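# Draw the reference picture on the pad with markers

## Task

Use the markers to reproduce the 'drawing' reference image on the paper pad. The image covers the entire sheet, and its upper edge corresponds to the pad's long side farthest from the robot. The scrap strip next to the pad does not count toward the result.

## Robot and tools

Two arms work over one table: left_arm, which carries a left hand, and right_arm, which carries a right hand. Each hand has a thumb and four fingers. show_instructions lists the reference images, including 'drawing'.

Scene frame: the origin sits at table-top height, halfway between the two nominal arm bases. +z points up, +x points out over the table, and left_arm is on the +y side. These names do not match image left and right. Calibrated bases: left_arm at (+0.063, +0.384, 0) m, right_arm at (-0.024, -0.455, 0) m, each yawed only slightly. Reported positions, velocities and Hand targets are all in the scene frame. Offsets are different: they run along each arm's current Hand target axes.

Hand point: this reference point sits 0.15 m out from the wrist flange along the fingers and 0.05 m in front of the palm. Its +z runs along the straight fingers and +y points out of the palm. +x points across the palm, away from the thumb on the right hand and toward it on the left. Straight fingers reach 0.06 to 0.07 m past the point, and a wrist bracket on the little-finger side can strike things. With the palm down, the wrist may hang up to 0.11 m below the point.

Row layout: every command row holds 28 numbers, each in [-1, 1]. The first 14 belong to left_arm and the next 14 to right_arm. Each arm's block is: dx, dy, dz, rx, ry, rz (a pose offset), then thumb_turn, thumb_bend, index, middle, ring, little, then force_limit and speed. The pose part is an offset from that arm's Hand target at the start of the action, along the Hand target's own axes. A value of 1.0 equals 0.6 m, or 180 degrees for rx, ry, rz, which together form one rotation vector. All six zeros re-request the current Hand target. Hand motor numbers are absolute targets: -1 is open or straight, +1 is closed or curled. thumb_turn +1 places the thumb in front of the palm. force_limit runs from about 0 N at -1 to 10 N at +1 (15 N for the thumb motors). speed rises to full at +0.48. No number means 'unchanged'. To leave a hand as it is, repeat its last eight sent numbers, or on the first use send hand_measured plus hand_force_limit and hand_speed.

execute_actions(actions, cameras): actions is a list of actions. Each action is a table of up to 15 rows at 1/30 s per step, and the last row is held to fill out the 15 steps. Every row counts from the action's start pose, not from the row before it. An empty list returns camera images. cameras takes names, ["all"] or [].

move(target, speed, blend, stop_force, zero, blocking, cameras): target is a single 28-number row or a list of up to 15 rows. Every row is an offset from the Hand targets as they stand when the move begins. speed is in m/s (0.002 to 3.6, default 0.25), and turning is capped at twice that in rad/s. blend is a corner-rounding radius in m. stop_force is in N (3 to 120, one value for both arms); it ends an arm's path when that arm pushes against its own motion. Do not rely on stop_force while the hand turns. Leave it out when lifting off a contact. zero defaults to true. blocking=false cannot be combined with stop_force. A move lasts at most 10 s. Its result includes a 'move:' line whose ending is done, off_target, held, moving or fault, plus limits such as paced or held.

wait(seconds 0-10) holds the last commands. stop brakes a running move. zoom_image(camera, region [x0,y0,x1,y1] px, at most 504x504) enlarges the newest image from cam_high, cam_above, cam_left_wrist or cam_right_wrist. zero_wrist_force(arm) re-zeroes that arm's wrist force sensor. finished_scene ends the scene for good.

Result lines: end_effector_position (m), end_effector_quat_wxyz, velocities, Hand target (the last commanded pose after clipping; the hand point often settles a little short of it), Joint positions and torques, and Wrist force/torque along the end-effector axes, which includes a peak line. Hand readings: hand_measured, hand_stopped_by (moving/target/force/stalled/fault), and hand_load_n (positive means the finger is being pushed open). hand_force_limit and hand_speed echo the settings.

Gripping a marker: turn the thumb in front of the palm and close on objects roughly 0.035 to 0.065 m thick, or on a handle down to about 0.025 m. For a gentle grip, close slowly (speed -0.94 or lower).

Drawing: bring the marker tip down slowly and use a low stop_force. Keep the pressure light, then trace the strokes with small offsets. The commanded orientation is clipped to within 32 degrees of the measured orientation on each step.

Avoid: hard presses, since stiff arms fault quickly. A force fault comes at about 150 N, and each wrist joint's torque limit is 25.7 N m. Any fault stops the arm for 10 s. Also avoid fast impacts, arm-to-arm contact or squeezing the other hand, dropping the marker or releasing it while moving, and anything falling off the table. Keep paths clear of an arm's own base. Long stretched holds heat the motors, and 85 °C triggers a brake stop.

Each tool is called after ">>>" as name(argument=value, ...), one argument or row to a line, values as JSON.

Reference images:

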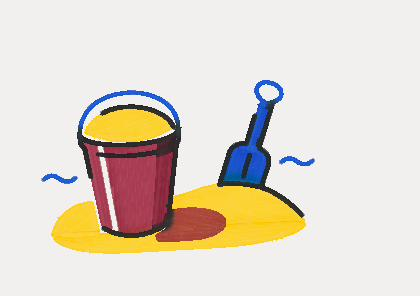

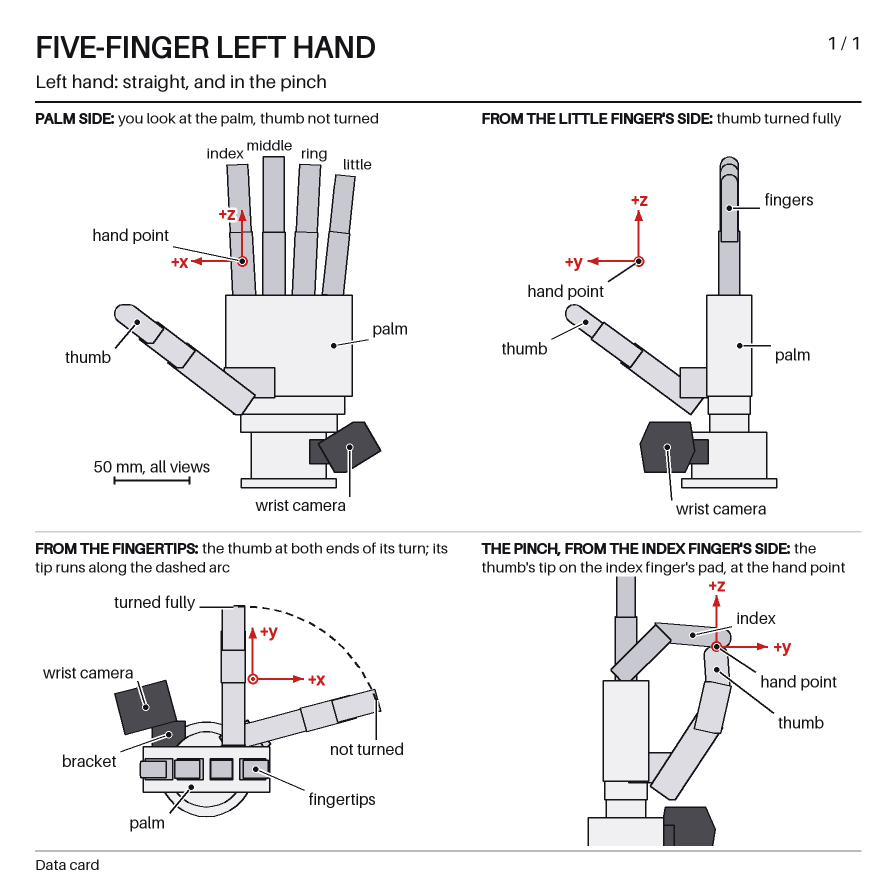

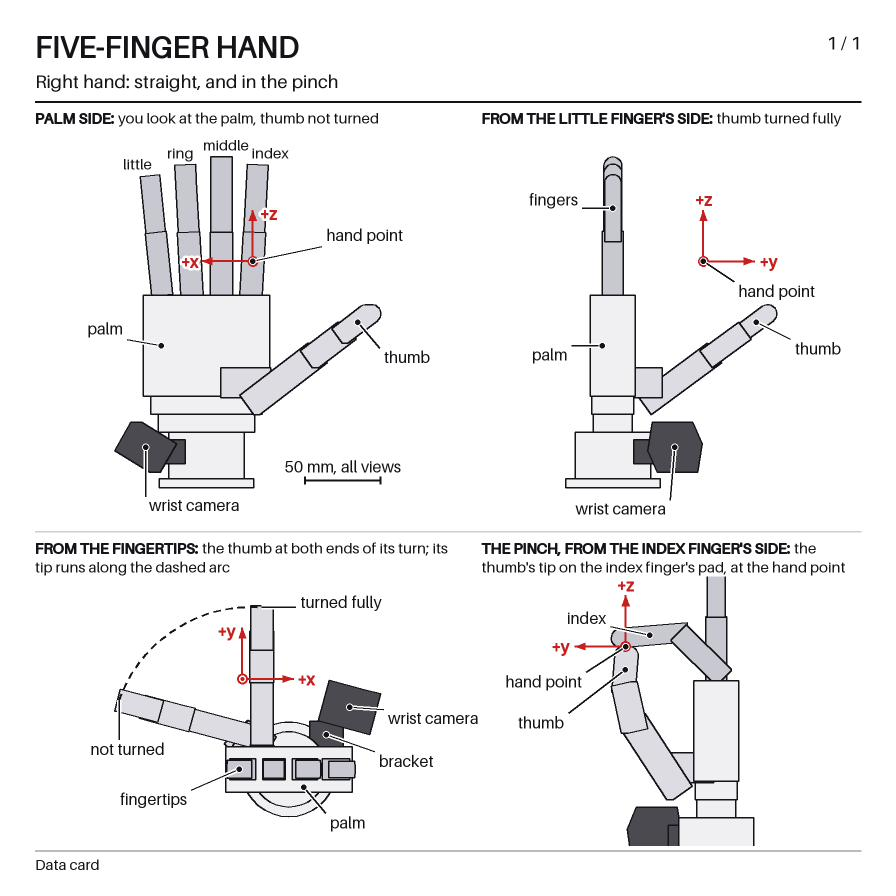

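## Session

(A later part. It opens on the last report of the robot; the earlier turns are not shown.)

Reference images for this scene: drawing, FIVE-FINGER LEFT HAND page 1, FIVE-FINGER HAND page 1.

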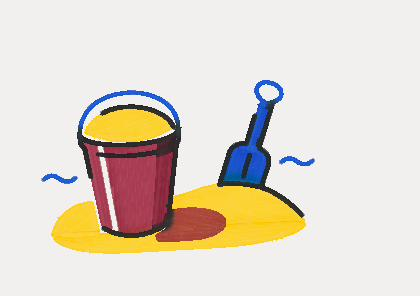

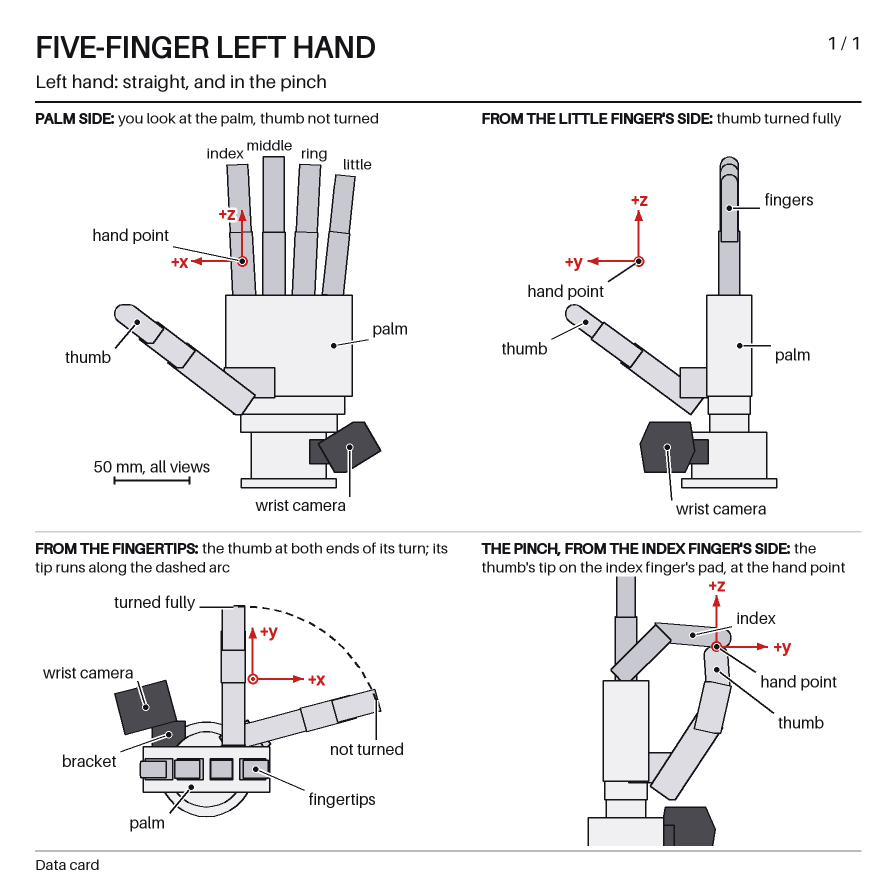

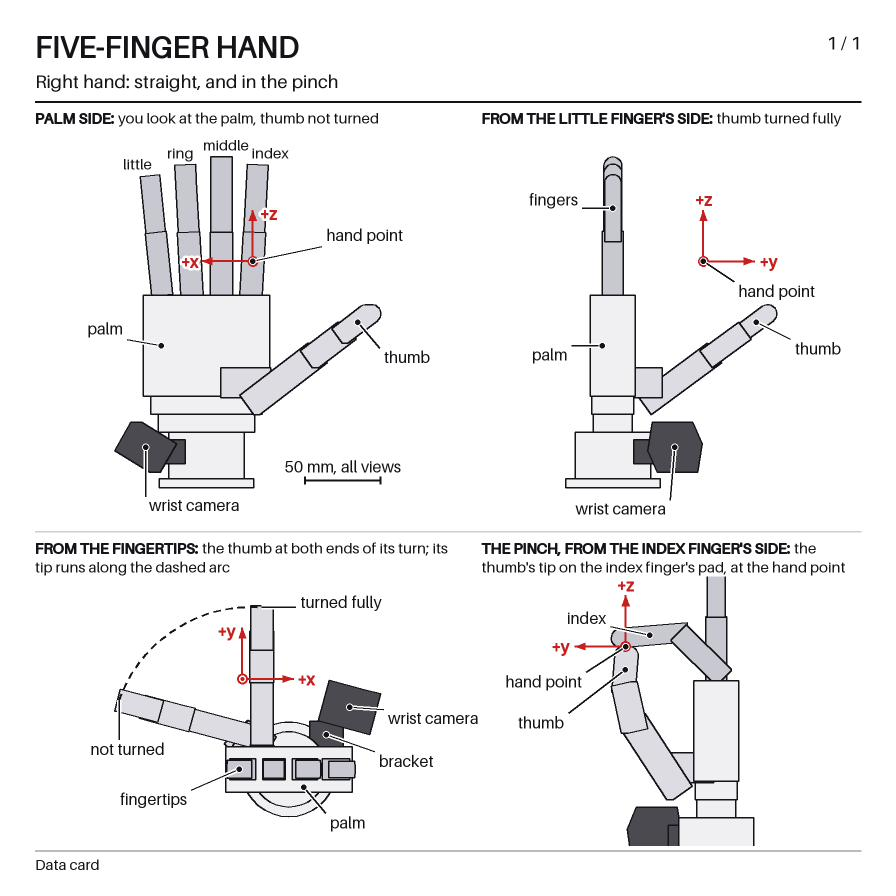

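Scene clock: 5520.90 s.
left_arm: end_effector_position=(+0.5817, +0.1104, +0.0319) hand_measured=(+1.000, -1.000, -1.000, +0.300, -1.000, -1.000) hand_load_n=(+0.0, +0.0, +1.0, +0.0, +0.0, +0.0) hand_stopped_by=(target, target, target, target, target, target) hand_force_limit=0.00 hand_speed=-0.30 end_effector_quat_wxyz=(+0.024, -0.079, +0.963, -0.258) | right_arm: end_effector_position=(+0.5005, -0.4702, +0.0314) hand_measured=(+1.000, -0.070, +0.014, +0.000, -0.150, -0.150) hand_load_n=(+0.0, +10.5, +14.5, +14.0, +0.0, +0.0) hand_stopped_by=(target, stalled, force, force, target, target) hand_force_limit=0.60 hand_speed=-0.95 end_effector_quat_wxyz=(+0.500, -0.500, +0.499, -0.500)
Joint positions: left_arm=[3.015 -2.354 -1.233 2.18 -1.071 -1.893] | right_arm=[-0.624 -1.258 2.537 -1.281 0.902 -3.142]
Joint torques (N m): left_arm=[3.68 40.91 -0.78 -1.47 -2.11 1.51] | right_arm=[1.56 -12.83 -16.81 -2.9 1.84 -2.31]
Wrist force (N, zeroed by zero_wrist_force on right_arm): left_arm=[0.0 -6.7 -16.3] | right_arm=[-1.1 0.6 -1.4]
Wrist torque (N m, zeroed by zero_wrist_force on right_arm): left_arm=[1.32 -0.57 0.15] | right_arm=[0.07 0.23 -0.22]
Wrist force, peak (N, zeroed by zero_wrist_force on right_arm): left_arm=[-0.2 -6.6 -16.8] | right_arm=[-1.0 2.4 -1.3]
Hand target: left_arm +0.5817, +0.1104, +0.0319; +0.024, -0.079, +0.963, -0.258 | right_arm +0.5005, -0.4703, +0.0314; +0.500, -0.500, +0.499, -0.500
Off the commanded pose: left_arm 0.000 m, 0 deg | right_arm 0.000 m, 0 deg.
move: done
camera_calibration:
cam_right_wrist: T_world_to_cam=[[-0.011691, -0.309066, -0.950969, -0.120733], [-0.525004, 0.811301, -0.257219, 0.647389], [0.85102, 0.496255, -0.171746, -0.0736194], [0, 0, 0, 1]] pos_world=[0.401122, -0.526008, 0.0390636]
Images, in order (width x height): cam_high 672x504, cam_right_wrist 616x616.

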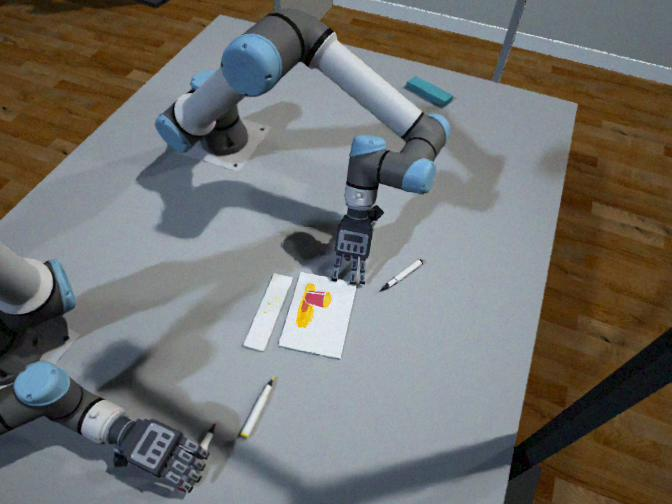

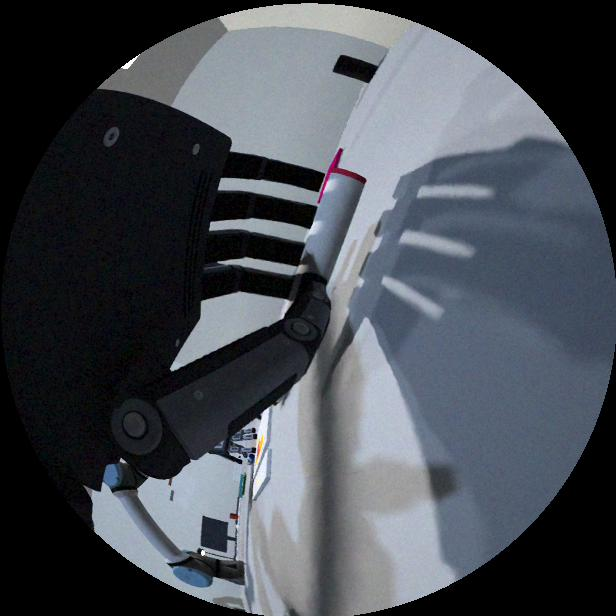

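>>> move(
  target=[0,0,0,0,0,0,1,-1,-1,0.3,-1,-1,0.0,-0.3,0,0.04,0,0,0,0,1,-0.06,0.4,0.4,-0.15,-0.15,0.6,-0.95],
  speed=0.01,
  stop_force=6,
)

>>> move(
  target=[0,0,0,0,0,0,1,-1,-1,0.3,-1,-1,0.0,-0.3,0,0,0,0,0,0,1,-0.12,-0.45,-0.45,-0.45,-0.45,-0.4,-0.85],
)

>>> wait(
  seconds=2,
)

>>> move(
  target=[
    [0,0,0,0,0,0,1,-1,-1,0.3,-1,-1,0.0,-0.3,0,-0.05,0,0,0,0,1,-0.12,-0.45,-0.45,-0.45,-0.45,-0.4,-0.85],
    [0,0,0,0,0,0,1,-1,-1,0.3,-1,-1,0.0,-0.3,0,-0.21,0,0,0,0,1,-0.12,-0.45,-0.45,-0.45,-0.45,-0.4,-0.85],
  ],
  speed=[0.05,0.25],
  blend=[0.01,0],
  cameras=["cam_right_wrist","cam_left_wrist"],
)

Scene clock: 5541.90 s.
left_arm: end_effector_position=(+0.5817, +0.1104, +0.0319) hand_measured=(+1.000, -1.000, -1.000, +0.300, -1.000, -1.000) hand_load_n=(+0.0, +0.0, +1.0, +0.0, +0.5, +0.0) hand_stopped_by=(target, target, target, target, target, target) hand_force_limit=0.00 hand_speed=-0.30 end_effector_quat_wxyz=(+0.024, -0.079, +0.963, -0.258) | right_arm: end_effector_position=(+0.5005, -0.4703, +0.0131) hand_measured=(+1.000, -0.070, +0.012, +0.000, -0.150, -0.150) hand_load_n=(+0.5, +8.5, +16.0, +14.5, +0.0, +0.0) hand_stopped_by=(target, stalled, force, force, target, target) hand_force_limit=0.60 hand_speed=-0.95 end_effector_quat_wxyz=(+0.500, -0.500, +0.499, -0.500)
Joint positions: left_arm=[3.015 -2.354 -1.233 2.18 -1.071 -1.893] | right_arm=[-0.624 -1.184 2.541 -1.358 0.902 -3.142]
Joint torques (N m): left_arm=[3.3 40.89 -0.92 -1.61 -2 1.42] | right_arm=[-7.02 -28.78 -4.52 0.12 -0.84 -1.76]
Wrist force (N, zeroed by zero_wrist_force on right_arm): left_arm=[-0.1 -7.0 -16.6] | right_arm=[-1.2 -4.7 0.2]
Wrist torque (N m, zeroed by zero_wrist_force on right_arm): left_arm=[1.29 -0.57 0.15] | right_arm=[0.07 0.24 -0.20]
Wrist force, peak (N, zeroed by zero_wrist_force on right_arm): left_arm=[-0.1 -7.1 -16.7] | right_arm=[-3.6 -11.1 1.2]
Hand target: left_arm +0.5817, +0.1104, +0.0319; +0.024, -0.079, +0.963, -0.258 | right_arm +0.5005, -0.4703, +0.0131; +0.500, -0.500, +0.499, -0.500 (not the last commanded pose)
Off the commanded pose: left_arm 0.000 m, 0 deg | right_arm 0.006 m, 0 deg.
move: contact (right_arm)

Scene clock: 5543.30 s.
left_arm: end_effector_position=(+0.5817, +0.1104, +0.0319) hand_measured=(+1.000, -1.000, -1.000, +0.300, -1.000, -1.000) hand_load_n=(+0.0, +0.0, +0.5, +0.0, +0.0, +0.0) hand_stopped_by=(target, target, target, target, target, target) hand_force_limit=0.00 hand_speed=-0.30 end_effector_quat_wxyz=(+0.024, -0.079, +0.963, -0.258) | right_arm: end_effector_position=(+0.5005, -0.4703, +0.0131) hand_measured=(+1.000, -0.120, -0.450, -0.450, -0.450, -0.450) hand_load_n=(+0.0, +0.0, +0.0, +0.0, +0.0, +0.0) hand_stopped_by=(target, target, target, target, target, target) hand_force_limit=-0.40 hand_speed=-0.85 end_effector_quat_wxyz=(+0.500, -0.500, +0.499, -0.500)
Joint positions: left_arm=[3.015 -2.354 -1.233 2.18 -1.071 -1.893] | right_arm=[-0.624 -1.184 2.541 -1.359 0.902 -3.142]
Joint torques (N m): left_arm=[3.89 40.14 0.18 -1.67 -2 1.55] | right_arm=[-5.66 -31.24 -10.31 -2.76 2.61 -1.96]
Wrist force (N, zeroed by zero_wrist_force on right_arm): left_arm=[-0.1 -6.7 -16.6] | right_arm=[-1.2 0.6 -1.0]
Wrist torque (N m, zeroed by zero_wrist_force on right_arm): left_arm=[1.33 -0.56 0.13] | right_arm=[0.07 0.27 -0.18]
Wrist force, peak (N, zeroed by zero_wrist_force on right_arm): left_arm=[-0.1 -6.9 -16.7] | right_arm=[-1.4 -4.9 0.1]
Hand target: left_arm +0.5817, +0.1104, +0.0319; +0.024, -0.079, +0.963, -0.258 | right_arm +0.5005, -0.4703, +0.0131; +0.500, -0.500, +0.499, -0.500
Off the commanded pose: left_arm 0.000 m, 0 deg | right_arm 0.000 m, 0 deg.
move: done

Scene clock: 5545.30 s.
left_arm: end_effector_position=(+0.5817, +0.1104, +0.0319) hand_measured=(+1.000, -1.000, -1.000, +0.300, -1.000, -1.000) hand_load_n=(+0.0, +0.0, +1.0, -0.5, +0.5, +0.0) hand_stopped_by=(target, target, target, target, target, target) hand_force_limit=0.00 hand_speed=-0.30 end_effector_quat_wxyz=(+0.024, -0.079, +0.963, -0.258) | right_arm: end_effector_position=(+0.5005, -0.4703, +0.0131) hand_measured=(+1.000, -0.120, -0.450, -0.450, -0.450, -0.450) hand_load_n=(+0.0, +0.0, +0.0, +0.0, +0.0, +0.0) hand_stopped_by=(target, target, target, target, target, target) hand_force_limit=-0.40 hand_speed=-0.85 end_effector_quat_wxyz=(+0.500, -0.500, +0.499, -0.500)
Joint positions: left_arm=[3.015 -2.354 -1.233 2.18 -1.071 -1.893] | right_arm=[-0.624 -1.184 2.541 -1.359 0.902 -3.142]
Joint torques (N m): left_arm=[4.38 40.6 -0.89 -1.58 -1.95 1.35] | right_arm=[-5.1 -32.05 -9.73 -2.76 2.94 -1.97]
Wrist force (N, zeroed by zero_wrist_force on right_arm): left_arm=[-0.1 -6.9 -16.4] | right_arm=[-1.0 0.6 -1.0]
Wrist torque (N m, zeroed by zero_wrist_force on right_arm): left_arm=[1.29 -0.57 0.15] | right_arm=[0.07 0.24 -0.17]
Wrist force, peak (N, zeroed by zero_wrist_force on right_arm): left_arm=[0.1 -6.7 -16.9] | right_arm=[-1.4 0.3 -1.4]
Hand target: left_arm +0.5817, +0.1104, +0.0319; +0.024, -0.079, +0.963, -0.258 | right_arm +0.5005, -0.4703, +0.0131; +0.500, -0.500, +0.499, -0.500
Off the commanded pose: left_arm 0.000 m, 0 deg | right_arm 0.000 m, 0 deg.
wait: 2.00 s; at rest by 0.17 s

Scene clock: 5546.80 s.
left_arm: end_effector_position=(+0.5817, +0.1104, +0.0319) hand_measured=(+1.000, -1.000, -1.000, +0.300, -1.000, -1.000) hand_load_n=(+0.0, +0.0, +0.5, +0.0, +0.5, +0.0) hand_stopped_by=(target, target, target, target, target, target) hand_force_limit=0.00 hand_speed=-0.30 end_effector_quat_wxyz=(+0.024, -0.079, +0.963, -0.258) | right_arm: end_effector_position=(+0.5004, -0.4702, +0.1391) hand_measured=(+1.000, -0.120, -0.450, -0.450, -0.450, -0.450) hand_load_n=(+0.0, +0.0, +0.0, +0.0, +0.0, +0.0) hand_stopped_by=(target, target, target, target, target, target) hand_force_limit=-0.40 hand_speed=-0.85 end_effector_quat_wxyz=(+0.500, -0.500, +0.499, -0.500)
Joint positions: left_arm=[3.015 -2.354 -1.233 2.18 -1.071 -1.893] | right_arm=[-0.624 -1.624 2.45 -0.827 0.902 -3.142]
Joint torques (N m): left_arm=[2.9 40.51 -1.03 -1.64 -1.99 1.45] | right_arm=[1.81 -23.43 -14.51 1.67 -0.82 2.5]
Wrist force (N, zeroed by zero_wrist_force on right_arm): left_arm=[0.1 -6.8 -16.2] | right_arm=[-1.2 -0.2 -1.1]
Wrist torque (N m, zeroed by zero_wrist_force on right_arm): left_arm=[1.30 -0.58 0.16] | right_arm=[-0.03 0.27 -0.17]
Wrist force, peak (N, zeroed by zero_wrist_force on right_arm): left_arm=[-0.3 -6.4 -16.8] | right_arm=[-1.4 -1.9 -1.4]
Hand target: left_arm +0.5817, +0.1104, +0.0319; +0.024, -0.079, +0.963, -0.258 | right_arm +0.5004, -0.4702, +0.1391; +0.500, -0.500, +0.499, -0.500
Off the commanded pose: left_arm 0.000 m, 0 deg | right_arm 0.000 m, 0 deg.
move: done
camera_calibration:
cam_left_wrist: T_world_to_cam=[[-0.0837011, -0.86807, 0.489335, 0.12312], [-0.888466, 0.287378, 0.35783, 0.472566], [-0.451246, -0.404806, -0.795304, 0.446014], [0, 0, 0, 1]] pos_world=[0.631426, 0.151621, 0.125371]
cam_right_wrist: T_world_to_cam=[[-0.0114775, -0.309506, -0.950828, -0.0186539], [-0.524829, 0.81125, -0.257737, 0.675021], [0.851131, 0.496064, -0.171749, -0.0551818], [0, 0, 0, 1]] pos_world=[0.401023, -0.526011, 0.146764]
Images, in order (width x height): cam_left_wrist 616x616, cam_right_wrist 616x616.

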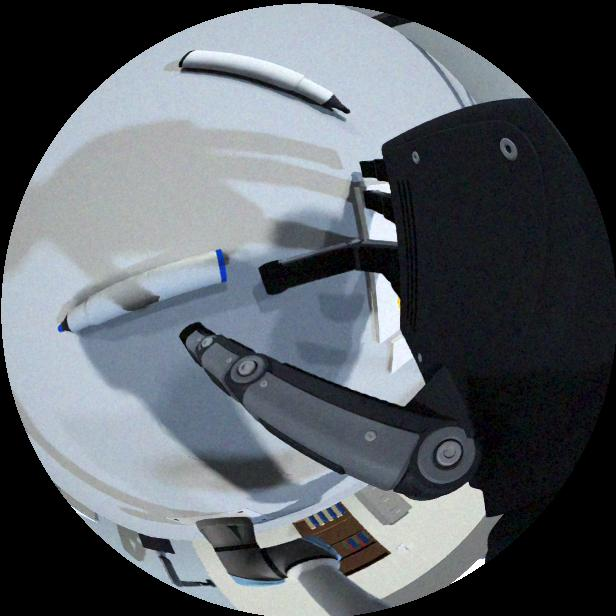

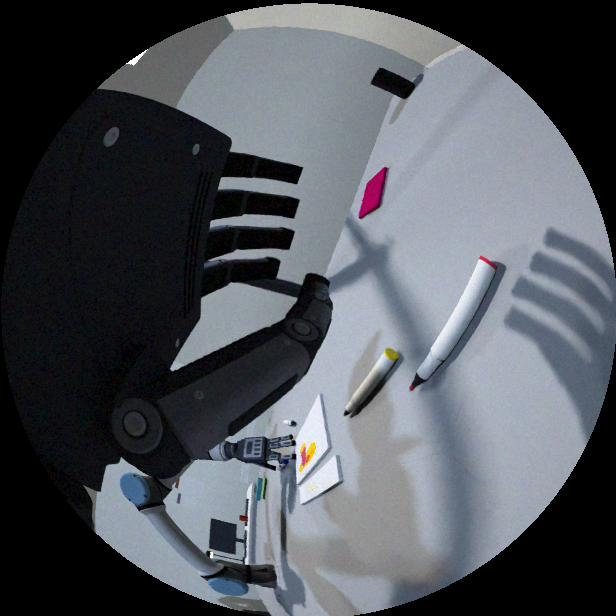

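>>> move(
  target=[
    [-0.0002,-0.0167,-0.0289,0,0,0,1,-1,-1,0.3,-1,-1,0.0,-0.3,0,0,0,0,0,0,1,-0.12,-0.45,-0.45,-0.45,-0.45,-0.4,-0.85],
    [-0.0014,-0.1253,-0.2168,0,0,0,1,-1,-1,0.3,-1,-1,0.0,-0.3,0,0,0,0,0,0,1,-0.12,-0.45,-0.45,-0.45,-0.45,-0.4,-0.85],
  ],
  speed=[0.03,0.2],
  blend=[0.005,0],
)

>>> move(
  target=[0,0,0,0.3333,0,0,1,-0.12,-0.45,-0.45,-0.45,-0.45,-0.4,-0.3,0,0,0,0,0,0,1,-0.12,-0.45,-0.45,-0.45,-0.45,-0.4,-0.85],
  speed=0.25,
  cameras=["cam_above","cam_left_wrist","cam_high"],
)

Scene clock: 5565.80 s.
left_arm: end_effector_position=(+0.5818, +0.1103, +0.1821) hand_measured=(+1.000, -1.000, -1.000, +0.300, -1.000, -1.000) hand_load_n=(+0.0, +0.0, +0.0, +0.0, -0.5, +0.0) hand_stopped_by=(target, target, target, target, target, target) hand_force_limit=0.00 hand_speed=-0.30 end_effector_quat_wxyz=(+0.024, -0.079, +0.963, -0.258) | right_arm: end_effector_position=(+0.5004, -0.4702, +0.1391) hand_measured=(+1.000, -0.120, -0.450, -0.450, -0.450, -0.450) hand_load_n=(+0.0, +0.0, +0.0, +0.0, +0.0, +0.0) hand_stopped_by=(target, target, target, target, target, target) hand_force_limit=-0.40 hand_speed=-0.85 end_effector_quat_wxyz=(+0.500, -0.500, +0.499, -0.500)
Joint positions: left_arm=[3.015 -2.243 -1.025 1.862 -1.071 -1.893] | right_arm=[-0.624 -1.624 2.449 -0.826 0.902 -3.142]
Joint torques (N m): left_arm=[2.68 37.5 14.67 -3.75 -0.74 1.54] | right_arm=[8.98 -22.16 -19.88 1.22 2.59 2.55]
Wrist force (N, zeroed by zero_wrist_force on right_arm): left_arm=[1.0 1.2 -0.5] | right_arm=[-1.1 -0.1 -1.1]
Wrist torque (N m, zeroed by zero_wrist_force on right_arm): left_arm=[0.23 -0.20 0.10] | right_arm=[-0.02 0.26 -0.17]
Wrist force, peak (N, zeroed by zero_wrist_force on right_arm): left_arm=[-0.1 -7.1 -16.8] | right_arm=[-1.5 0.3 -1.4]
Hand target: left_arm +0.5817, +0.1104, +0.1821; +0.024, -0.079, +0.963, -0.258 | right_arm +0.5004, -0.4702, +0.1391; +0.500, -0.500, +0.499, -0.500
Off the commanded pose: left_arm 0.000 m, 0 deg | right_arm 0.000 m, 0 deg.
move: done

Scene clock: 5568.67 s.
left_arm: end_effector_position=(+0.5819, +0.1098, +0.1820) hand_measured=(+1.000, -0.120, -0.450, -0.450, -0.450, -0.450) hand_load_n=(+0.0, +0.5, +0.0, +0.0, +0.0, +0.0) hand_stopped_by=(target, target, target, target, target, target) hand_force_limit=-0.40 hand_speed=-0.30 end_effector_quat_wxyz=(+0.072, -0.070, +0.713, -0.693) | right_arm: end_effector_position=(+0.5004, -0.4702, +0.1391) hand_measured=(+1.000, -0.120, -0.450, -0.450, -0.450, -0.450) hand_load_n=(+0.0, +0.0, +0.0, +0.0, +0.0, +0.0) hand_stopped_by=(target, target, target, target, target, target) hand_force_limit=-0.40 hand_speed=-0.85 end_effector_quat_wxyz=(+0.500, -0.500, +0.499, -0.500)
Joint positions: left_arm=[3.351 -2.321 -1.612 1.78 -0.033 -0.984] | right_arm=[-0.624 -1.624 2.449 -0.826 0.902 -3.142]
Joint torques (N m): left_arm=[-15.36 54.4 23.86 -3.95 2.91 1.91] | right_arm=[9.29 -23.19 -19.76 1.26 2.6 2.27]
Wrist force (N, zeroed by zero_wrist_force on right_arm): left_arm=[1.3 -0.9 0.7] | right_arm=[-1.3 0.1 -1.3]
Wrist torque (N m, zeroed by zero_wrist_force on right_arm): left_arm=[-0.29 -0.29 0.21] | right_arm=[0.02 0.28 -0.18]
Wrist force, peak (N, zeroed by zero_wrist_force on right_arm): left_arm=[1.8 -1.3 0.8] | right_arm=[-1.6 0.2 -1.2]
Hand target: left_arm +0.5817, +0.1104, +0.1821; +0.060, -0.057, +0.705, -0.705 | right_arm +0.5004, -0.4702, +0.1391; +0.500, -0.500, +0.499, -0.500
Off the commanded pose: left_arm 0.001 m, 3 deg | right_arm 0.000 m, 0 deg.
move: off_target (left_arm)
camera_calibration:
cam_left_wrist: T_world_to_cam=[[-0.218131, -0.0689804, 0.973479, -0.048434], [-0.916376, 0.357568, -0.179999, 0.5256], [-0.335668, -0.931336, -0.141209, 0.436776], [0, 0, 0, 1]] pos_world=[0.617694, 0.215507, 0.203433]
Images, in order (width x height): cam_high 672x504, cam_above 672x504, cam_left_wrist 616x616.

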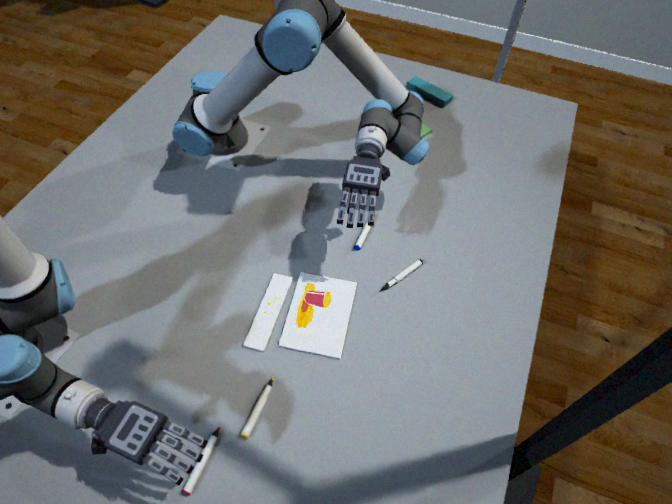

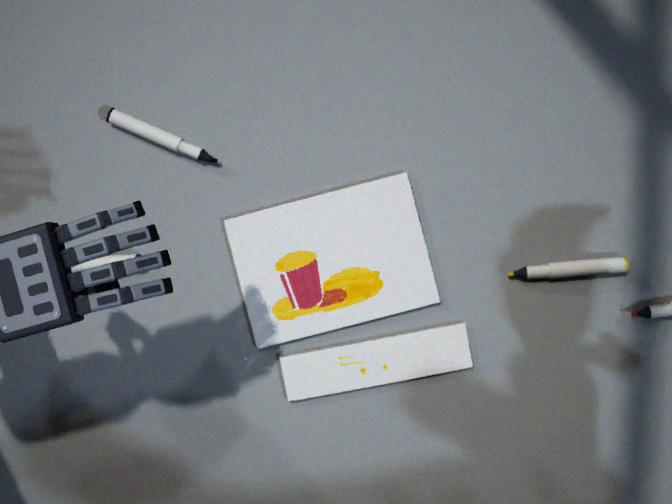

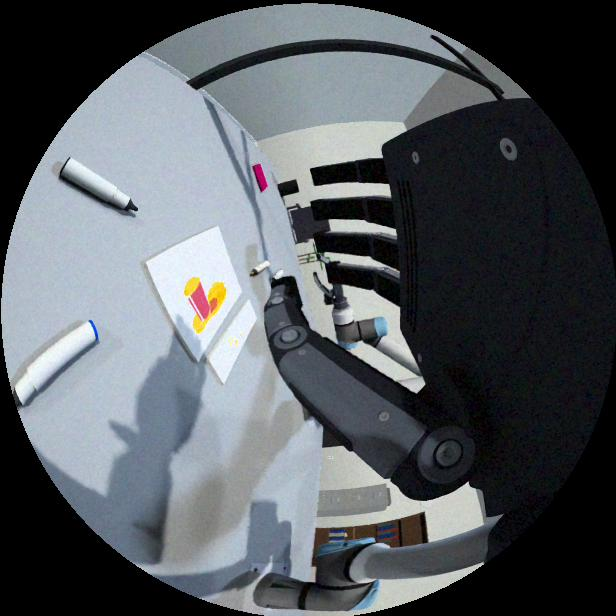

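>>> zoom_image(
  camera="cam_above",
  region=[215, 165, 450, 355],
)

Scaled by 2.145.

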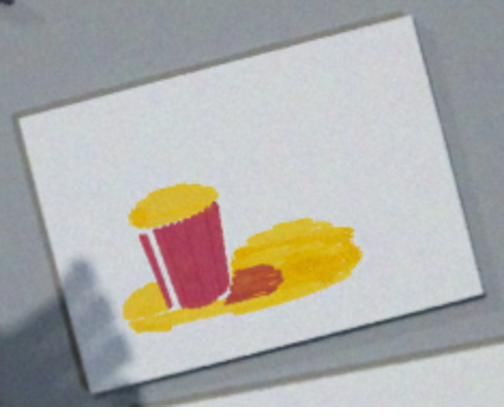

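>>> move(
  target=[-0.238,0.0867,0.0553,0,-0.2767,0,1,-0.12,-0.45,-0.45,-0.45,-0.45,-0.4,-0.3,0,0,0,0,0,0,1,-0.12,-0.45,-0.45,-0.45,-0.45,-0.4,-0.85],
  speed=0.2,
  cameras=["cam_above","cam_left_wrist"],
)

Scene clock: 5597.87 s.
left_arm: end_effector_position=(+0.7283, +0.1011, +0.1309) hand_measured=(+1.000, -0.120, -0.450, -0.450, -0.450, -0.450) hand_load_n=(+0.0, +0.0, +0.0, +0.0, +0.0, +0.0) hand_stopped_by=(target, target, target, target, target, target) hand_force_limit=-0.40 hand_speed=-0.30 end_effector_quat_wxyz=(+0.351, -0.348, +0.614, -0.615) | right_arm: end_effector_position=(+0.5004, -0.4702, +0.1391) hand_measured=(+1.000, -0.120, -0.450, -0.450, -0.450, -0.450) hand_load_n=(+0.0, +0.0, +0.0, +0.0, +0.0, +0.0) hand_stopped_by=(target, target, target, target, target, target) hand_force_limit=-0.40 hand_speed=-0.85 end_effector_quat_wxyz=(+0.500, -0.500, +0.499, -0.500)
Joint positions: left_arm=[3.141 -2.395 -1.916 1.174 1.025 0.001] | right_arm=[-0.624 -1.624 2.449 -0.826 0.902 -3.142]
Joint torques (N m): left_arm=[12.55 54.55 -3.78 -0.47 1.8 1.35] | right_arm=[8.55 -22.89 -19.68 1.07 2.54 1.47]
Wrist force (N, zeroed by zero_wrist_force on right_arm): left_arm=[1.0 -1.5 1.2] | right_arm=[-1.2 0.2 -1.2]
Wrist torque (N m, zeroed by zero_wrist_force on right_arm): left_arm=[-0.34 -0.16 0.17] | right_arm=[0.03 0.27 -0.17]
Wrist force, peak (N, zeroed by zero_wrist_force on right_arm): left_arm=[2.3 -1.6 0.5] | right_arm=[-1.5 -0.1 -1.3]
Hand target: left_arm +0.7283, +0.1012, +0.1309; +0.351, -0.348, +0.614, -0.615 | right_arm +0.5004, -0.4702, +0.1391; +0.500, -0.500, +0.499, -0.500
Off the commanded pose: left_arm 0.000 m, 0 deg | right_arm 0.000 m, 0 deg.
move: done
camera_calibration:
cam_left_wrist: T_world_to_cam=[[-0.121857, -0.190405, 0.974113, -0.0251939], [-0.876079, -0.440656, -0.195727, 0.707073], [0.466516, -0.877251, -0.113113, -0.122748], [0, 0, 0, 1]] pos_world=[0.673645, 0.199097, 0.14905]
Images, in order (width x height): cam_above 672x504, cam_left_wrist 616x616.

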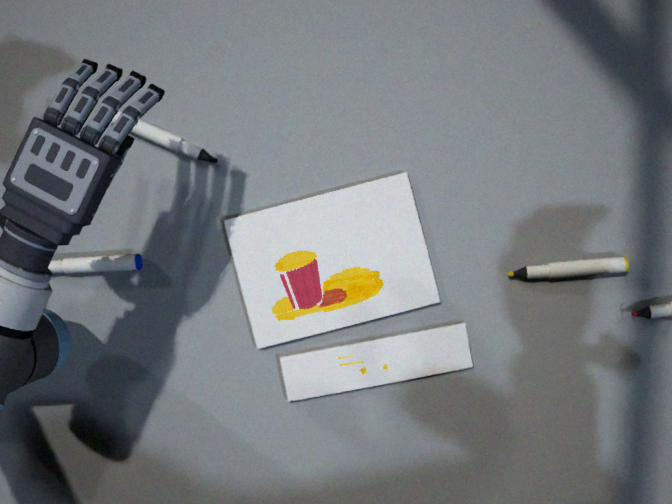

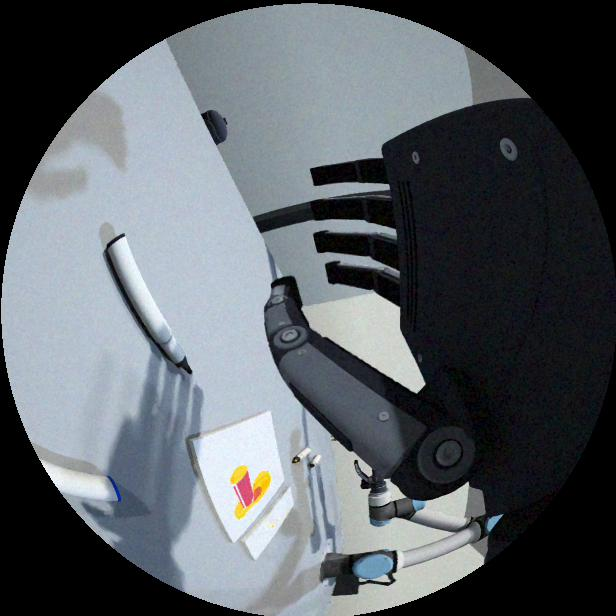

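>>> move(
  target=[
    [0,-0.1,0,0,0,0,1,-0.12,-0.45,-0.45,-0.45,-0.45,-0.4,-0.3,0,0,0,0,0,0,1,-0.12,-0.45,-0.45,-0.45,-0.45,-0.4,-0.85],
    [0.113,-0.2,-0.2198,0,0.385,0,1,-0.12,-0.45,-0.45,-0.45,-0.45,-0.4,-0.3,0,0,0,0,0,0,1,-0.12,-0.45,-0.45,-0.45,-0.45,-0.4,-0.85],
  ],
  speed=0.25,
  blend=[0.01,0],
)

>>> move(
  target=[0,0,0,-0.3333,0,0,1,-0.12,-0.45,-0.45,-0.45,-0.45,-0.4,-0.3,0,0,0,0,0,0,1,-0.12,-0.45,-0.45,-0.45,-0.45,-0.4,-0.85],
  speed=0.25,
)

Scene clock: 5689.77 s.
left_arm: end_effector_position=(+0.5797, +0.1101, +0.2500) hand_measured=(+1.000, -0.120, -0.450, -0.450, -0.450, -0.450) hand_load_n=(+0.0, +0.0, +0.0, +0.0, +0.0, +0.0) hand_stopped_by=(target, target, target, target, target, target) hand_force_limit=-0.40 hand_speed=-0.30 end_effector_quat_wxyz=(-0.060, +0.064, +0.705, -0.704) | right_arm: end_effector_position=(+0.5004, -0.4702, +0.1391) hand_measured=(+1.000, -0.120, -0.450, -0.450, -0.450, -0.450) hand_load_n=(+0.0, +0.0, +0.0, +0.0, +0.0, +0.0) hand_stopped_by=(target, target, target, target, target, target) hand_force_limit=-0.40 hand_speed=-0.85 end_effector_quat_wxyz=(+0.500, -0.500, +0.499, -0.500)
Joint positions: left_arm=[3.303 -2.313 -1.569 0.745 -0.346 0.001] | right_arm=[-0.624 -1.624 2.449 -0.826 0.902 -3.142]
Joint torques (N m): left_arm=[13.68 57.32 5 0.86 -1.1 -0.36] | right_arm=[7.82 -22.98 -19.64 1.09 2.57 0.85]
Wrist force (N, zeroed by zero_wrist_force on right_arm): left_arm=[1.2 -1.2 0.1] | right_arm=[-1.1 0.2 -1.2]
Wrist torque (N m, zeroed by zero_wrist_force on right_arm): left_arm=[-0.27 -0.26 0.13] | right_arm=[0.02 0.26 -0.17]
Wrist force, peak (N, zeroed by zero_wrist_force on right_arm): left_arm=[1.2 -3.9 1.3] | right_arm=[-1.4 0.2 -1.6]
Hand target: left_arm +0.5797, +0.1102, +0.2501; -0.060, +0.064, +0.705, -0.704 | right_arm +0.5004, -0.4702, +0.1391; +0.500, -0.500, +0.499, -0.500
Off the commanded pose: left_arm 0.000 m, 0 deg | right_arm 0.000 m, 0 deg.
move: done

Scene clock: 5692.33 s.
left_arm: end_effector_position=(+0.5796, +0.1101, +0.2501) hand_measured=(+1.000, -0.120, -0.450, -0.450, -0.450, -0.450) hand_load_n=(+0.0, +0.0, +0.0, +0.0, +0.0, +0.0) hand_stopped_by=(target, target, target, target, target, target) hand_force_limit=-0.40 hand_speed=-0.30 end_effector_quat_wxyz=(-0.020, +0.085, +0.962, -0.258) | right_arm: end_effector_position=(+0.5004, -0.4702, +0.1391) hand_measured=(+1.000, -0.120, -0.450, -0.450, -0.450, -0.450) hand_load_n=(+0.0, +0.0, +0.0, +0.0, +0.0, +0.0) hand_stopped_by=(target, target, target, target, target, target) hand_force_limit=-0.40 hand_speed=-0.85 end_effector_quat_wxyz=(+0.500, -0.500, +0.499, -0.500)
Joint positions: left_arm=[3.001 -2.319 -0.769 1.496 -1.049 -1.519] | right_arm=[-0.624 -1.624 2.449 -0.826 0.902 -3.142]
Joint torques (N m): left_arm=[10.14 60.88 8 -0.5 -0.46 -0.2] | right_arm=[7.22 -22.43 -19.6 1.09 2.6 0.49]
Wrist force (N, zeroed by zero_wrist_force on right_arm): left_arm=[1.3 1.5 -0.7] | right_arm=[-1.0 0.1 -1.2]
Wrist torque (N m, zeroed by zero_wrist_force on right_arm): left_arm=[0.32 -0.30 0.04] | right_arm=[0.01 0.24 -0.17]
Wrist force, peak (N, zeroed by zero_wrist_force on right_arm): left_arm=[1.3 1.5 -0.7] | right_arm=[-1.4 -0.1 -1.5]
Hand target: left_arm +0.5797, +0.1102, +0.2501; -0.020, +0.085, +0.962, -0.257 | right_arm +0.5004, -0.4702, +0.1391; +0.500, -0.500, +0.499, -0.500
Off the commanded pose: left_arm 0.000 m, 0 deg | right_arm 0.000 m, 0 deg.
move: done

>>> move(
  target=[0,0,0,0,-0.1944,-0.3368,1,-0.12,-0.45,-0.45,-0.45,-0.45,-0.4,-0.3,0,0,0,0,0,0,1,-0.12,-0.45,-0.45,-0.45,-0.45,-0.4,-0.85],
  speed=0.25,
)

>>> move(
  target=[0,0,0,0.3333,0,0,1,-0.12,-0.45,-0.45,-0.45,-0.45,-0.4,-0.3,0,0,0,0,0,0,1,-0.12,-0.45,-0.45,-0.45,-0.45,-0.4,-0.85],
  speed=0.25,
  cameras=["cam_above","cam_left_wrist","cam_high"],
)

Scene clock: 5718.80 s.
left_arm: end_effector_position=(+0.5796, +0.1101, +0.2501) hand_measured=(+1.000, -0.120, -0.450, -0.450, -0.450, -0.450) hand_load_n=(+0.0, +0.0, +0.0, +0.0, +0.0, +0.0) hand_stopped_by=(target, target, target, target, target, target) hand_force_limit=-0.40 hand_speed=-0.30 end_effector_quat_wxyz=(+0.132, -0.482, +0.836, -0.225) | right_arm: end_effector_position=(+0.5004, -0.4702, +0.1391) hand_measured=(+1.000, -0.120, -0.450, -0.450, -0.450, -0.450) hand_load_n=(+0.0, +0.0, +0.0, +0.0, +0.0, +0.0) hand_stopped_by=(target, target, target, target, target, target) hand_force_limit=-0.40 hand_speed=-0.85 end_effector_quat_wxyz=(+0.500, -0.500, +0.499, -0.500)
Joint positions: left_arm=[2.97 -2.037 -1.099 2.065 -1.393 -2.823] | right_arm=[-0.624 -1.624 2.449 -0.826 0.902 -3.142]
Joint torques (N m): left_arm=[12.17 28.52 28.79 -2.99 0.17 -1.05] | right_arm=[7.55 -23.12 -19.38 1.15 2.58 -0.39]
Wrist force (N, zeroed by zero_wrist_force on right_arm): left_arm=[1.3 0.9 -0.4] | right_arm=[-1.4 0.1 -1.0]
Wrist torque (N m, zeroed by zero_wrist_force on right_arm): left_arm=[0.20 -0.26 0.06] | right_arm=[0.00 0.28 -0.19]
Wrist force, peak (N, zeroed by zero_wrist_force on right_arm): left_arm=[1.1 1.9 -0.9] | right_arm=[-1.5 0.4 -1.2]
Hand target: left_arm +0.5797, +0.1102, +0.2501; +0.132, -0.482, +0.836, -0.225 | right_arm +0.5004, -0.4702, +0.1391; +0.500, -0.500, +0.499, -0.500
Off the commanded pose: left_arm 0.000 m, 0 deg | right_arm 0.000 m, 0 deg.
move: done

Scene clock: 5721.40 s.
left_arm: end_effector_position=(+0.5797, +0.1103, +0.2502) hand_measured=(+1.000, -0.120, -0.450, -0.450, -0.450, -0.450) hand_load_n=(+0.0, +0.0, +0.0, +0.0, +0.0, +0.0) hand_stopped_by=(target, target, target, target, target, target) hand_force_limit=-0.40 hand_speed=-0.30 end_effector_quat_wxyz=(+0.355, -0.352, +0.612, -0.613) end_effector_velocity=(+0.000, +0.000, +0.000) end_effector_angular_velocity=(+0.000, -0.003, +0.000) | right_arm: end_effector_position=(+0.5004, -0.4702, +0.1391) hand_measured=(+1.000, -0.120, -0.450, -0.450, -0.450, -0.450) hand_load_n=(+0.0, +0.0, +0.0, +0.0, +0.0, +0.0) hand_stopped_by=(target, target, target, target, target, target) hand_force_limit=-0.40 hand_speed=-0.85 end_effector_quat_wxyz=(+0.500, -0.500, +0.499, -0.500)
Joint positions: left_arm=[3.167 -1.477 -2.131 3.613 -1.011 -3.141] | right_arm=[-0.624 -1.624 2.449 -0.826 0.902 -3.142]
Joint velocities: left_arm=[-0.001 -0.001 -0.001 0.005 -0.001 0] | right_arm=[within noise]
Joint torques (N m): left_arm=[-13.56 5.72 18.94 3.24 -1.42 -0.39] | right_arm=[7.32 -22.14 -19.5 1.03 2.45 -0.66]
Wrist force (N, zeroed by zero_wrist_force on right_arm): left_arm=[1.6 -0.8 1.3] | right_arm=[-1.1 0.1 -1.2]
Wrist torque (N m, zeroed by zero_wrist_force on right_arm): left_arm=[-0.26 -0.30 0.13] | right_arm=[0.01 0.25 -0.17]
Wrist force, peak (N, zeroed by zero_wrist_force on right_arm): left_arm=[1.5 -1.1 1.6] | right_arm=[-1.5 0.3 -1.3]
Hand target: left_arm +0.5797, +0.1102, +0.2501; +0.355, -0.352, +0.612, -0.613 | right_arm +0.5004, -0.4702, +0.1391; +0.500, -0.500, +0.499, -0.500
Off the commanded pose: left_arm 0.000 m, 0 deg | right_arm 0.000 m, 0 deg.
move: done
camera_calibration:
cam_left_wrist: T_world_to_cam=[[-0.11924, -0.191921, 0.97414, -0.159103], [-0.870515, -0.45163, -0.195534, 0.602248], [0.477478, -0.871319, -0.113218, -0.0388536], [0, 0, 0, 1]] pos_world=[0.523846, 0.207604, 0.26835]
Images, in order (width x height): cam_high 672x504, cam_above 672x504, cam_left_wrist 616x616.

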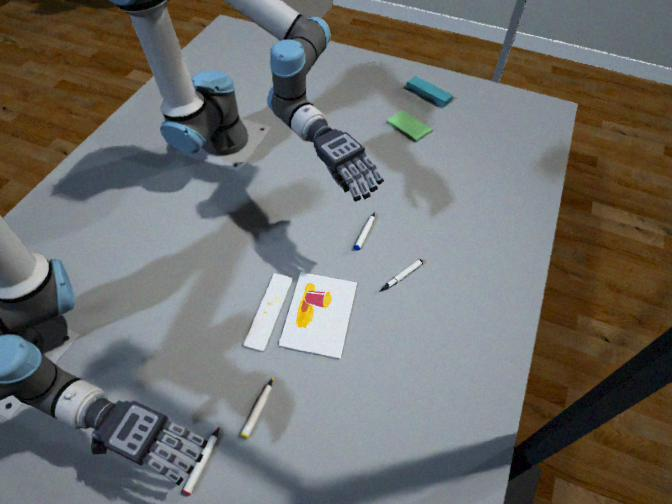

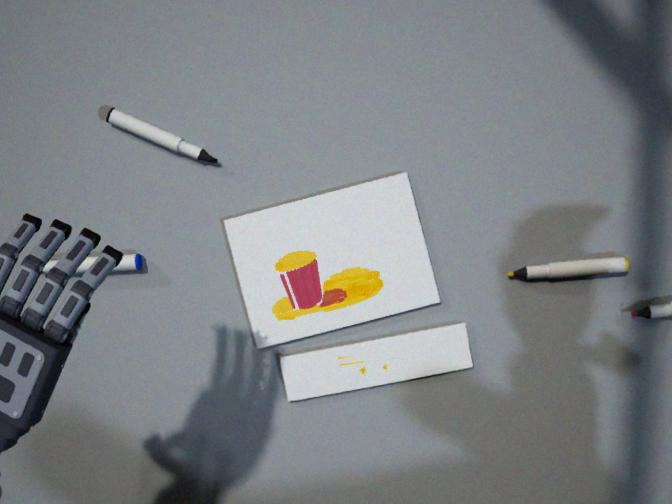

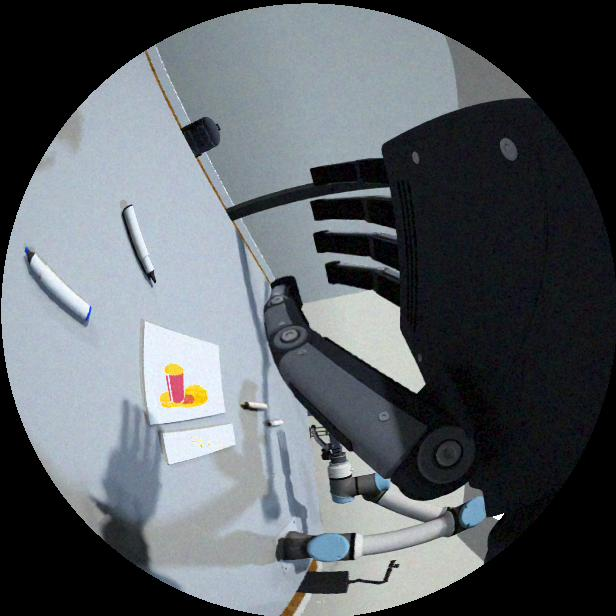

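>>> move(
  target=[-0.113,0.2,0.2202,0,0,0,1,-0.12,-0.45,-0.45,-0.45,-0.45,-0.4,-0.3,0,0,0,0,0,0,1,-0.12,-0.45,-0.45,-0.45,-0.45,-0.4,-0.85],
  speed=0.2,
  cameras=["cam_left_wrist"],
)

Scene clock: 5733.57 s.
left_arm: end_effector_position=(+0.7285, +0.1028, +0.1310) hand_measured=(+1.000, -0.120, -0.450, -0.450, -0.450, -0.450) hand_load_n=(+0.0, +0.0, +0.0, +0.0, +0.0, +0.0) hand_stopped_by=(target, target, target, target, target, target) hand_force_limit=-0.40 hand_speed=-0.30 end_effector_quat_wxyz=(+0.355, -0.352, +0.612, -0.613) | right_arm: end_effector_position=(+0.5004, -0.4702, +0.1391) hand_measured=(+1.000, -0.120, -0.450, -0.450, -0.450, -0.450) hand_load_n=(+0.0, +0.0, +0.0, +0.0, +0.0, +0.0) hand_stopped_by=(target, target, target, target, target, target) hand_force_limit=-0.40 hand_speed=-0.85 end_effector_quat_wxyz=(+0.500, -0.500, +0.499, -0.500)
Joint positions: left_arm=[3.139 -1.984 -1.888 3.877 -1.039 -3.141] | right_arm=[-0.624 -1.624 2.449 -0.826 0.902 -3.142]
Joint torques (N m): left_arm=[0.37 23.95 11.22 1.04 1.22 -0.94] | right_arm=[7.57 -22.24 -18.79 1.01 2.44 -1.22]
Wrist force (N, zeroed by zero_wrist_force on right_arm): left_arm=[1.9 -0.6 1.4] | right_arm=[-1.4 0.4 -1.1]
Wrist torque (N m, zeroed by zero_wrist_force on right_arm): left_arm=[-0.23 -0.30 0.16] | right_arm=[0.06 0.29 -0.18]
Wrist force, peak (N, zeroed by zero_wrist_force on right_arm): left_arm=[2.2 -2.0 0.5] | right_arm=[-1.3 0.3 -1.6]
Hand target: left_arm +0.7286, +0.1028, +0.1309; +0.355, -0.352, +0.612, -0.613 | right_arm +0.5004, -0.4702, +0.1391; +0.500, -0.500, +0.499, -0.500
Off the commanded pose: left_arm 0.000 m, 0 deg | right_arm 0.000 m, 0 deg.
move: done
camera_calibration:
cam_left_wrist: T_world_to_cam=[[-0.11933, -0.191811, 0.97415, -0.0266452], [-0.870607, -0.451451, -0.195538, 0.705113], [0.477287, -0.871436, -0.11312, -0.129795], [0, 0, 0, 1]] pos_world=[0.672646, 0.200104, 0.14915]
Images, in order (width x height): cam_left_wrist 616x616.

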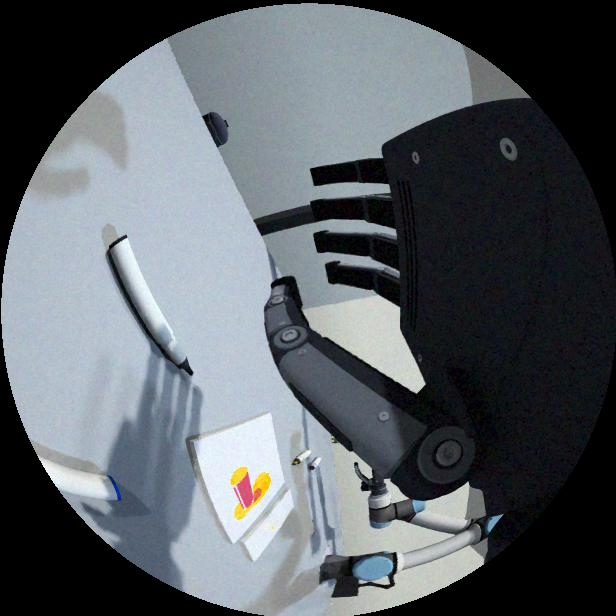

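>>> move(
  target=[
    [0.003,0.05,0.0183,0,0,0,1,-0.12,-0.45,-0.45,-0.45,-0.45,-0.4,-0.3,0,0,0,0,0,0,1,-0.12,-0.45,-0.45,-0.45,-0.45,-0.4,-0.85],
    [0.003,0.158,0.0183,0,0,0,1,-0.12,-0.45,-0.45,-0.45,-0.45,-0.4,-0.3,0,0,0,0,0,0,1,-0.12,-0.45,-0.45,-0.45,-0.45,-0.4,-0.85],
  ],
  speed=[0.15,0.1],
  blend=[0.005,0],
  cameras=["cam_left_wrist"],
)

>>> move(
  target=[0,0.0375,0,0,0,0,1,-0.12,-0.45,-0.45,-0.45,-0.45,-0.4,-0.3,0,0,0,0,0,0,1,-0.12,-0.45,-0.45,-0.45,-0.45,-0.4,-0.85],
  speed=0.01,
  stop_force=4,
)

Scene clock: 5770.57 s.
left_arm: end_effector_position=(+0.7376, +0.0958, +0.0360) hand_measured=(+1.000, -0.120, -0.450, -0.450, -0.450, -0.450) hand_load_n=(+0.0, +0.0, +0.0, +0.0, -0.5, +0.0) hand_stopped_by=(target, target, target, target, target, target) hand_force_limit=-0.40 hand_speed=-0.30 end_effector_quat_wxyz=(+0.355, -0.352, +0.612, -0.613) | right_arm: end_effector_position=(+0.5004, -0.4702, +0.1391) hand_measured=(+1.000, -0.120, -0.450, -0.450, -0.450, -0.450) hand_load_n=(+0.5, +0.0, +0.0, +0.0, +0.0, +0.0) hand_stopped_by=(target, target, target, target, target, target) hand_force_limit=-0.40 hand_speed=-0.85 end_effector_quat_wxyz=(+0.500, -0.500, +0.499, -0.500)
Joint positions: left_arm=[3.125 -2.178 -1.903 4.085 -1.054 -3.141] | right_arm=[-0.624 -1.624 2.449 -0.826 0.902 -3.142]
Joint torques (N m): left_arm=[7.83 46.4 22.93 0.64 -0.36 -1.17] | right_arm=[7.48 -21.82 -19.58 1 2.61 -1.71]
Wrist force (N, zeroed by zero_wrist_force on right_arm): left_arm=[1.5 -0.7 1.3] | right_arm=[-1.2 0.1 -1.0]
Wrist torque (N m, zeroed by zero_wrist_force on right_arm): left_arm=[-0.26 -0.25 0.12] | right_arm=[0.00 0.26 -0.17]
Wrist force, peak (N, zeroed by zero_wrist_force on right_arm): left_arm=[0.9 -3.0 0.7] | right_arm=[-1.6 0.0 -1.5]
Hand target: left_arm +0.7377, +0.0958, +0.0361; +0.355, -0.352, +0.612, -0.613 | right_arm +0.5004, -0.4702, +0.1391; +0.500, -0.500, +0.499, -0.500
Off the commanded pose: left_arm 0.000 m, 0 deg | right_arm 0.000 m, 0 deg.
move: done
camera_calibration:
cam_left_wrist: T_world_to_cam=[[-0.119003, -0.19175, 0.974202, 0.0653261], [-0.870653, -0.451499, -0.195221, 0.691387], [0.477285, -0.871424, -0.113218, -0.150883], [0, 0, 0, 1]] pos_world=[0.681747, 0.193204, 0.0542499]
Images, in order (width x height): cam_left_wrist 616x616.

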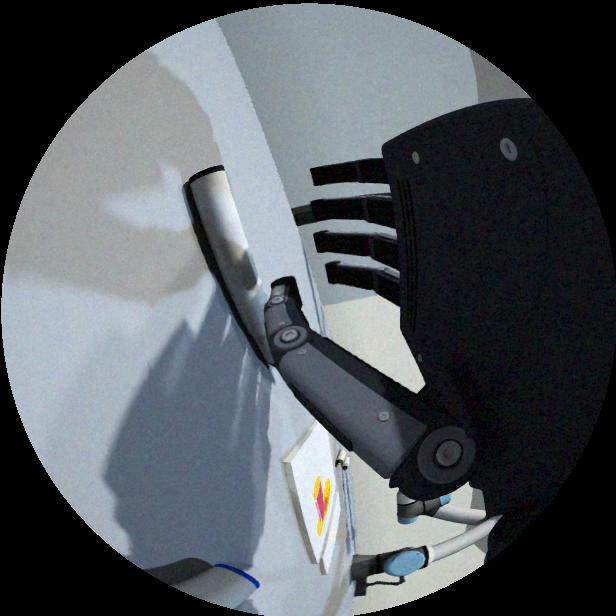

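Scene clock: 5772.70 s.
left_arm: end_effector_position=(+0.7377, +0.0959, +0.0250) hand_measured=(+1.000, -0.118, -0.450, -0.450, -0.450, -0.450) hand_load_n=(+0.0, -4.0, +0.0, +0.0, +0.0, +0.0) hand_stopped_by=(target, target, target, target, target, target) hand_force_limit=-0.40 hand_speed=-0.30 end_effector_quat_wxyz=(+0.355, -0.352, +0.612, -0.613) | right_arm: end_effector_position=(+0.5004, -0.4702, +0.1391) hand_measured=(+1.000, -0.120, -0.450, -0.450, -0.450, -0.450) hand_load_n=(+0.0, +0.0, +0.0, +0.0, +0.0, +0.0) hand_stopped_by=(target, target, target, target, target, target) hand_force_limit=-0.40 hand_speed=-0.85 end_effector_quat_wxyz=(+0.500, -0.500, +0.499, -0.500)
Joint positions: left_arm=[3.125 -2.2 -1.905 4.11 -1.054 -3.141] | right_arm=[-0.624 -1.624 2.449 -0.826 0.902 -3.142]
Joint torques (N m): left_arm=[-2.74 50.53 13.64 -1 -1.03 -0.68] | right_arm=[7.8 -22.08 -19.74 0.93 2.61 -1.71]
Wrist force (N, zeroed by zero_wrist_force on right_arm): left_arm=[1.8 -4.0 0.3] | right_arm=[-1.2 0.1 -1.1]
Wrist torque (N m, zeroed by zero_wrist_force on right_arm): left_arm=[-0.36 -0.23 0.18] | right_arm=[0.01 0.27 -0.18]
Wrist force, peak (N, zeroed by zero_wrist_force on right_arm): left_arm=[2.2 -6.9 -0.5] | right_arm=[-1.5 0.3 -1.3]
Hand target: left_arm +0.7378, +0.0959, +0.0251; +0.355, -0.352, +0.612, -0.613 (not the last commanded pose) | right_arm +0.5004, -0.4702, +0.1391; +0.500, -0.500, +0.499, -0.500
Off the commanded pose: left_arm 0.011 m, 0 deg | right_arm 0.000 m, 0 deg.
move: contact (left_arm)


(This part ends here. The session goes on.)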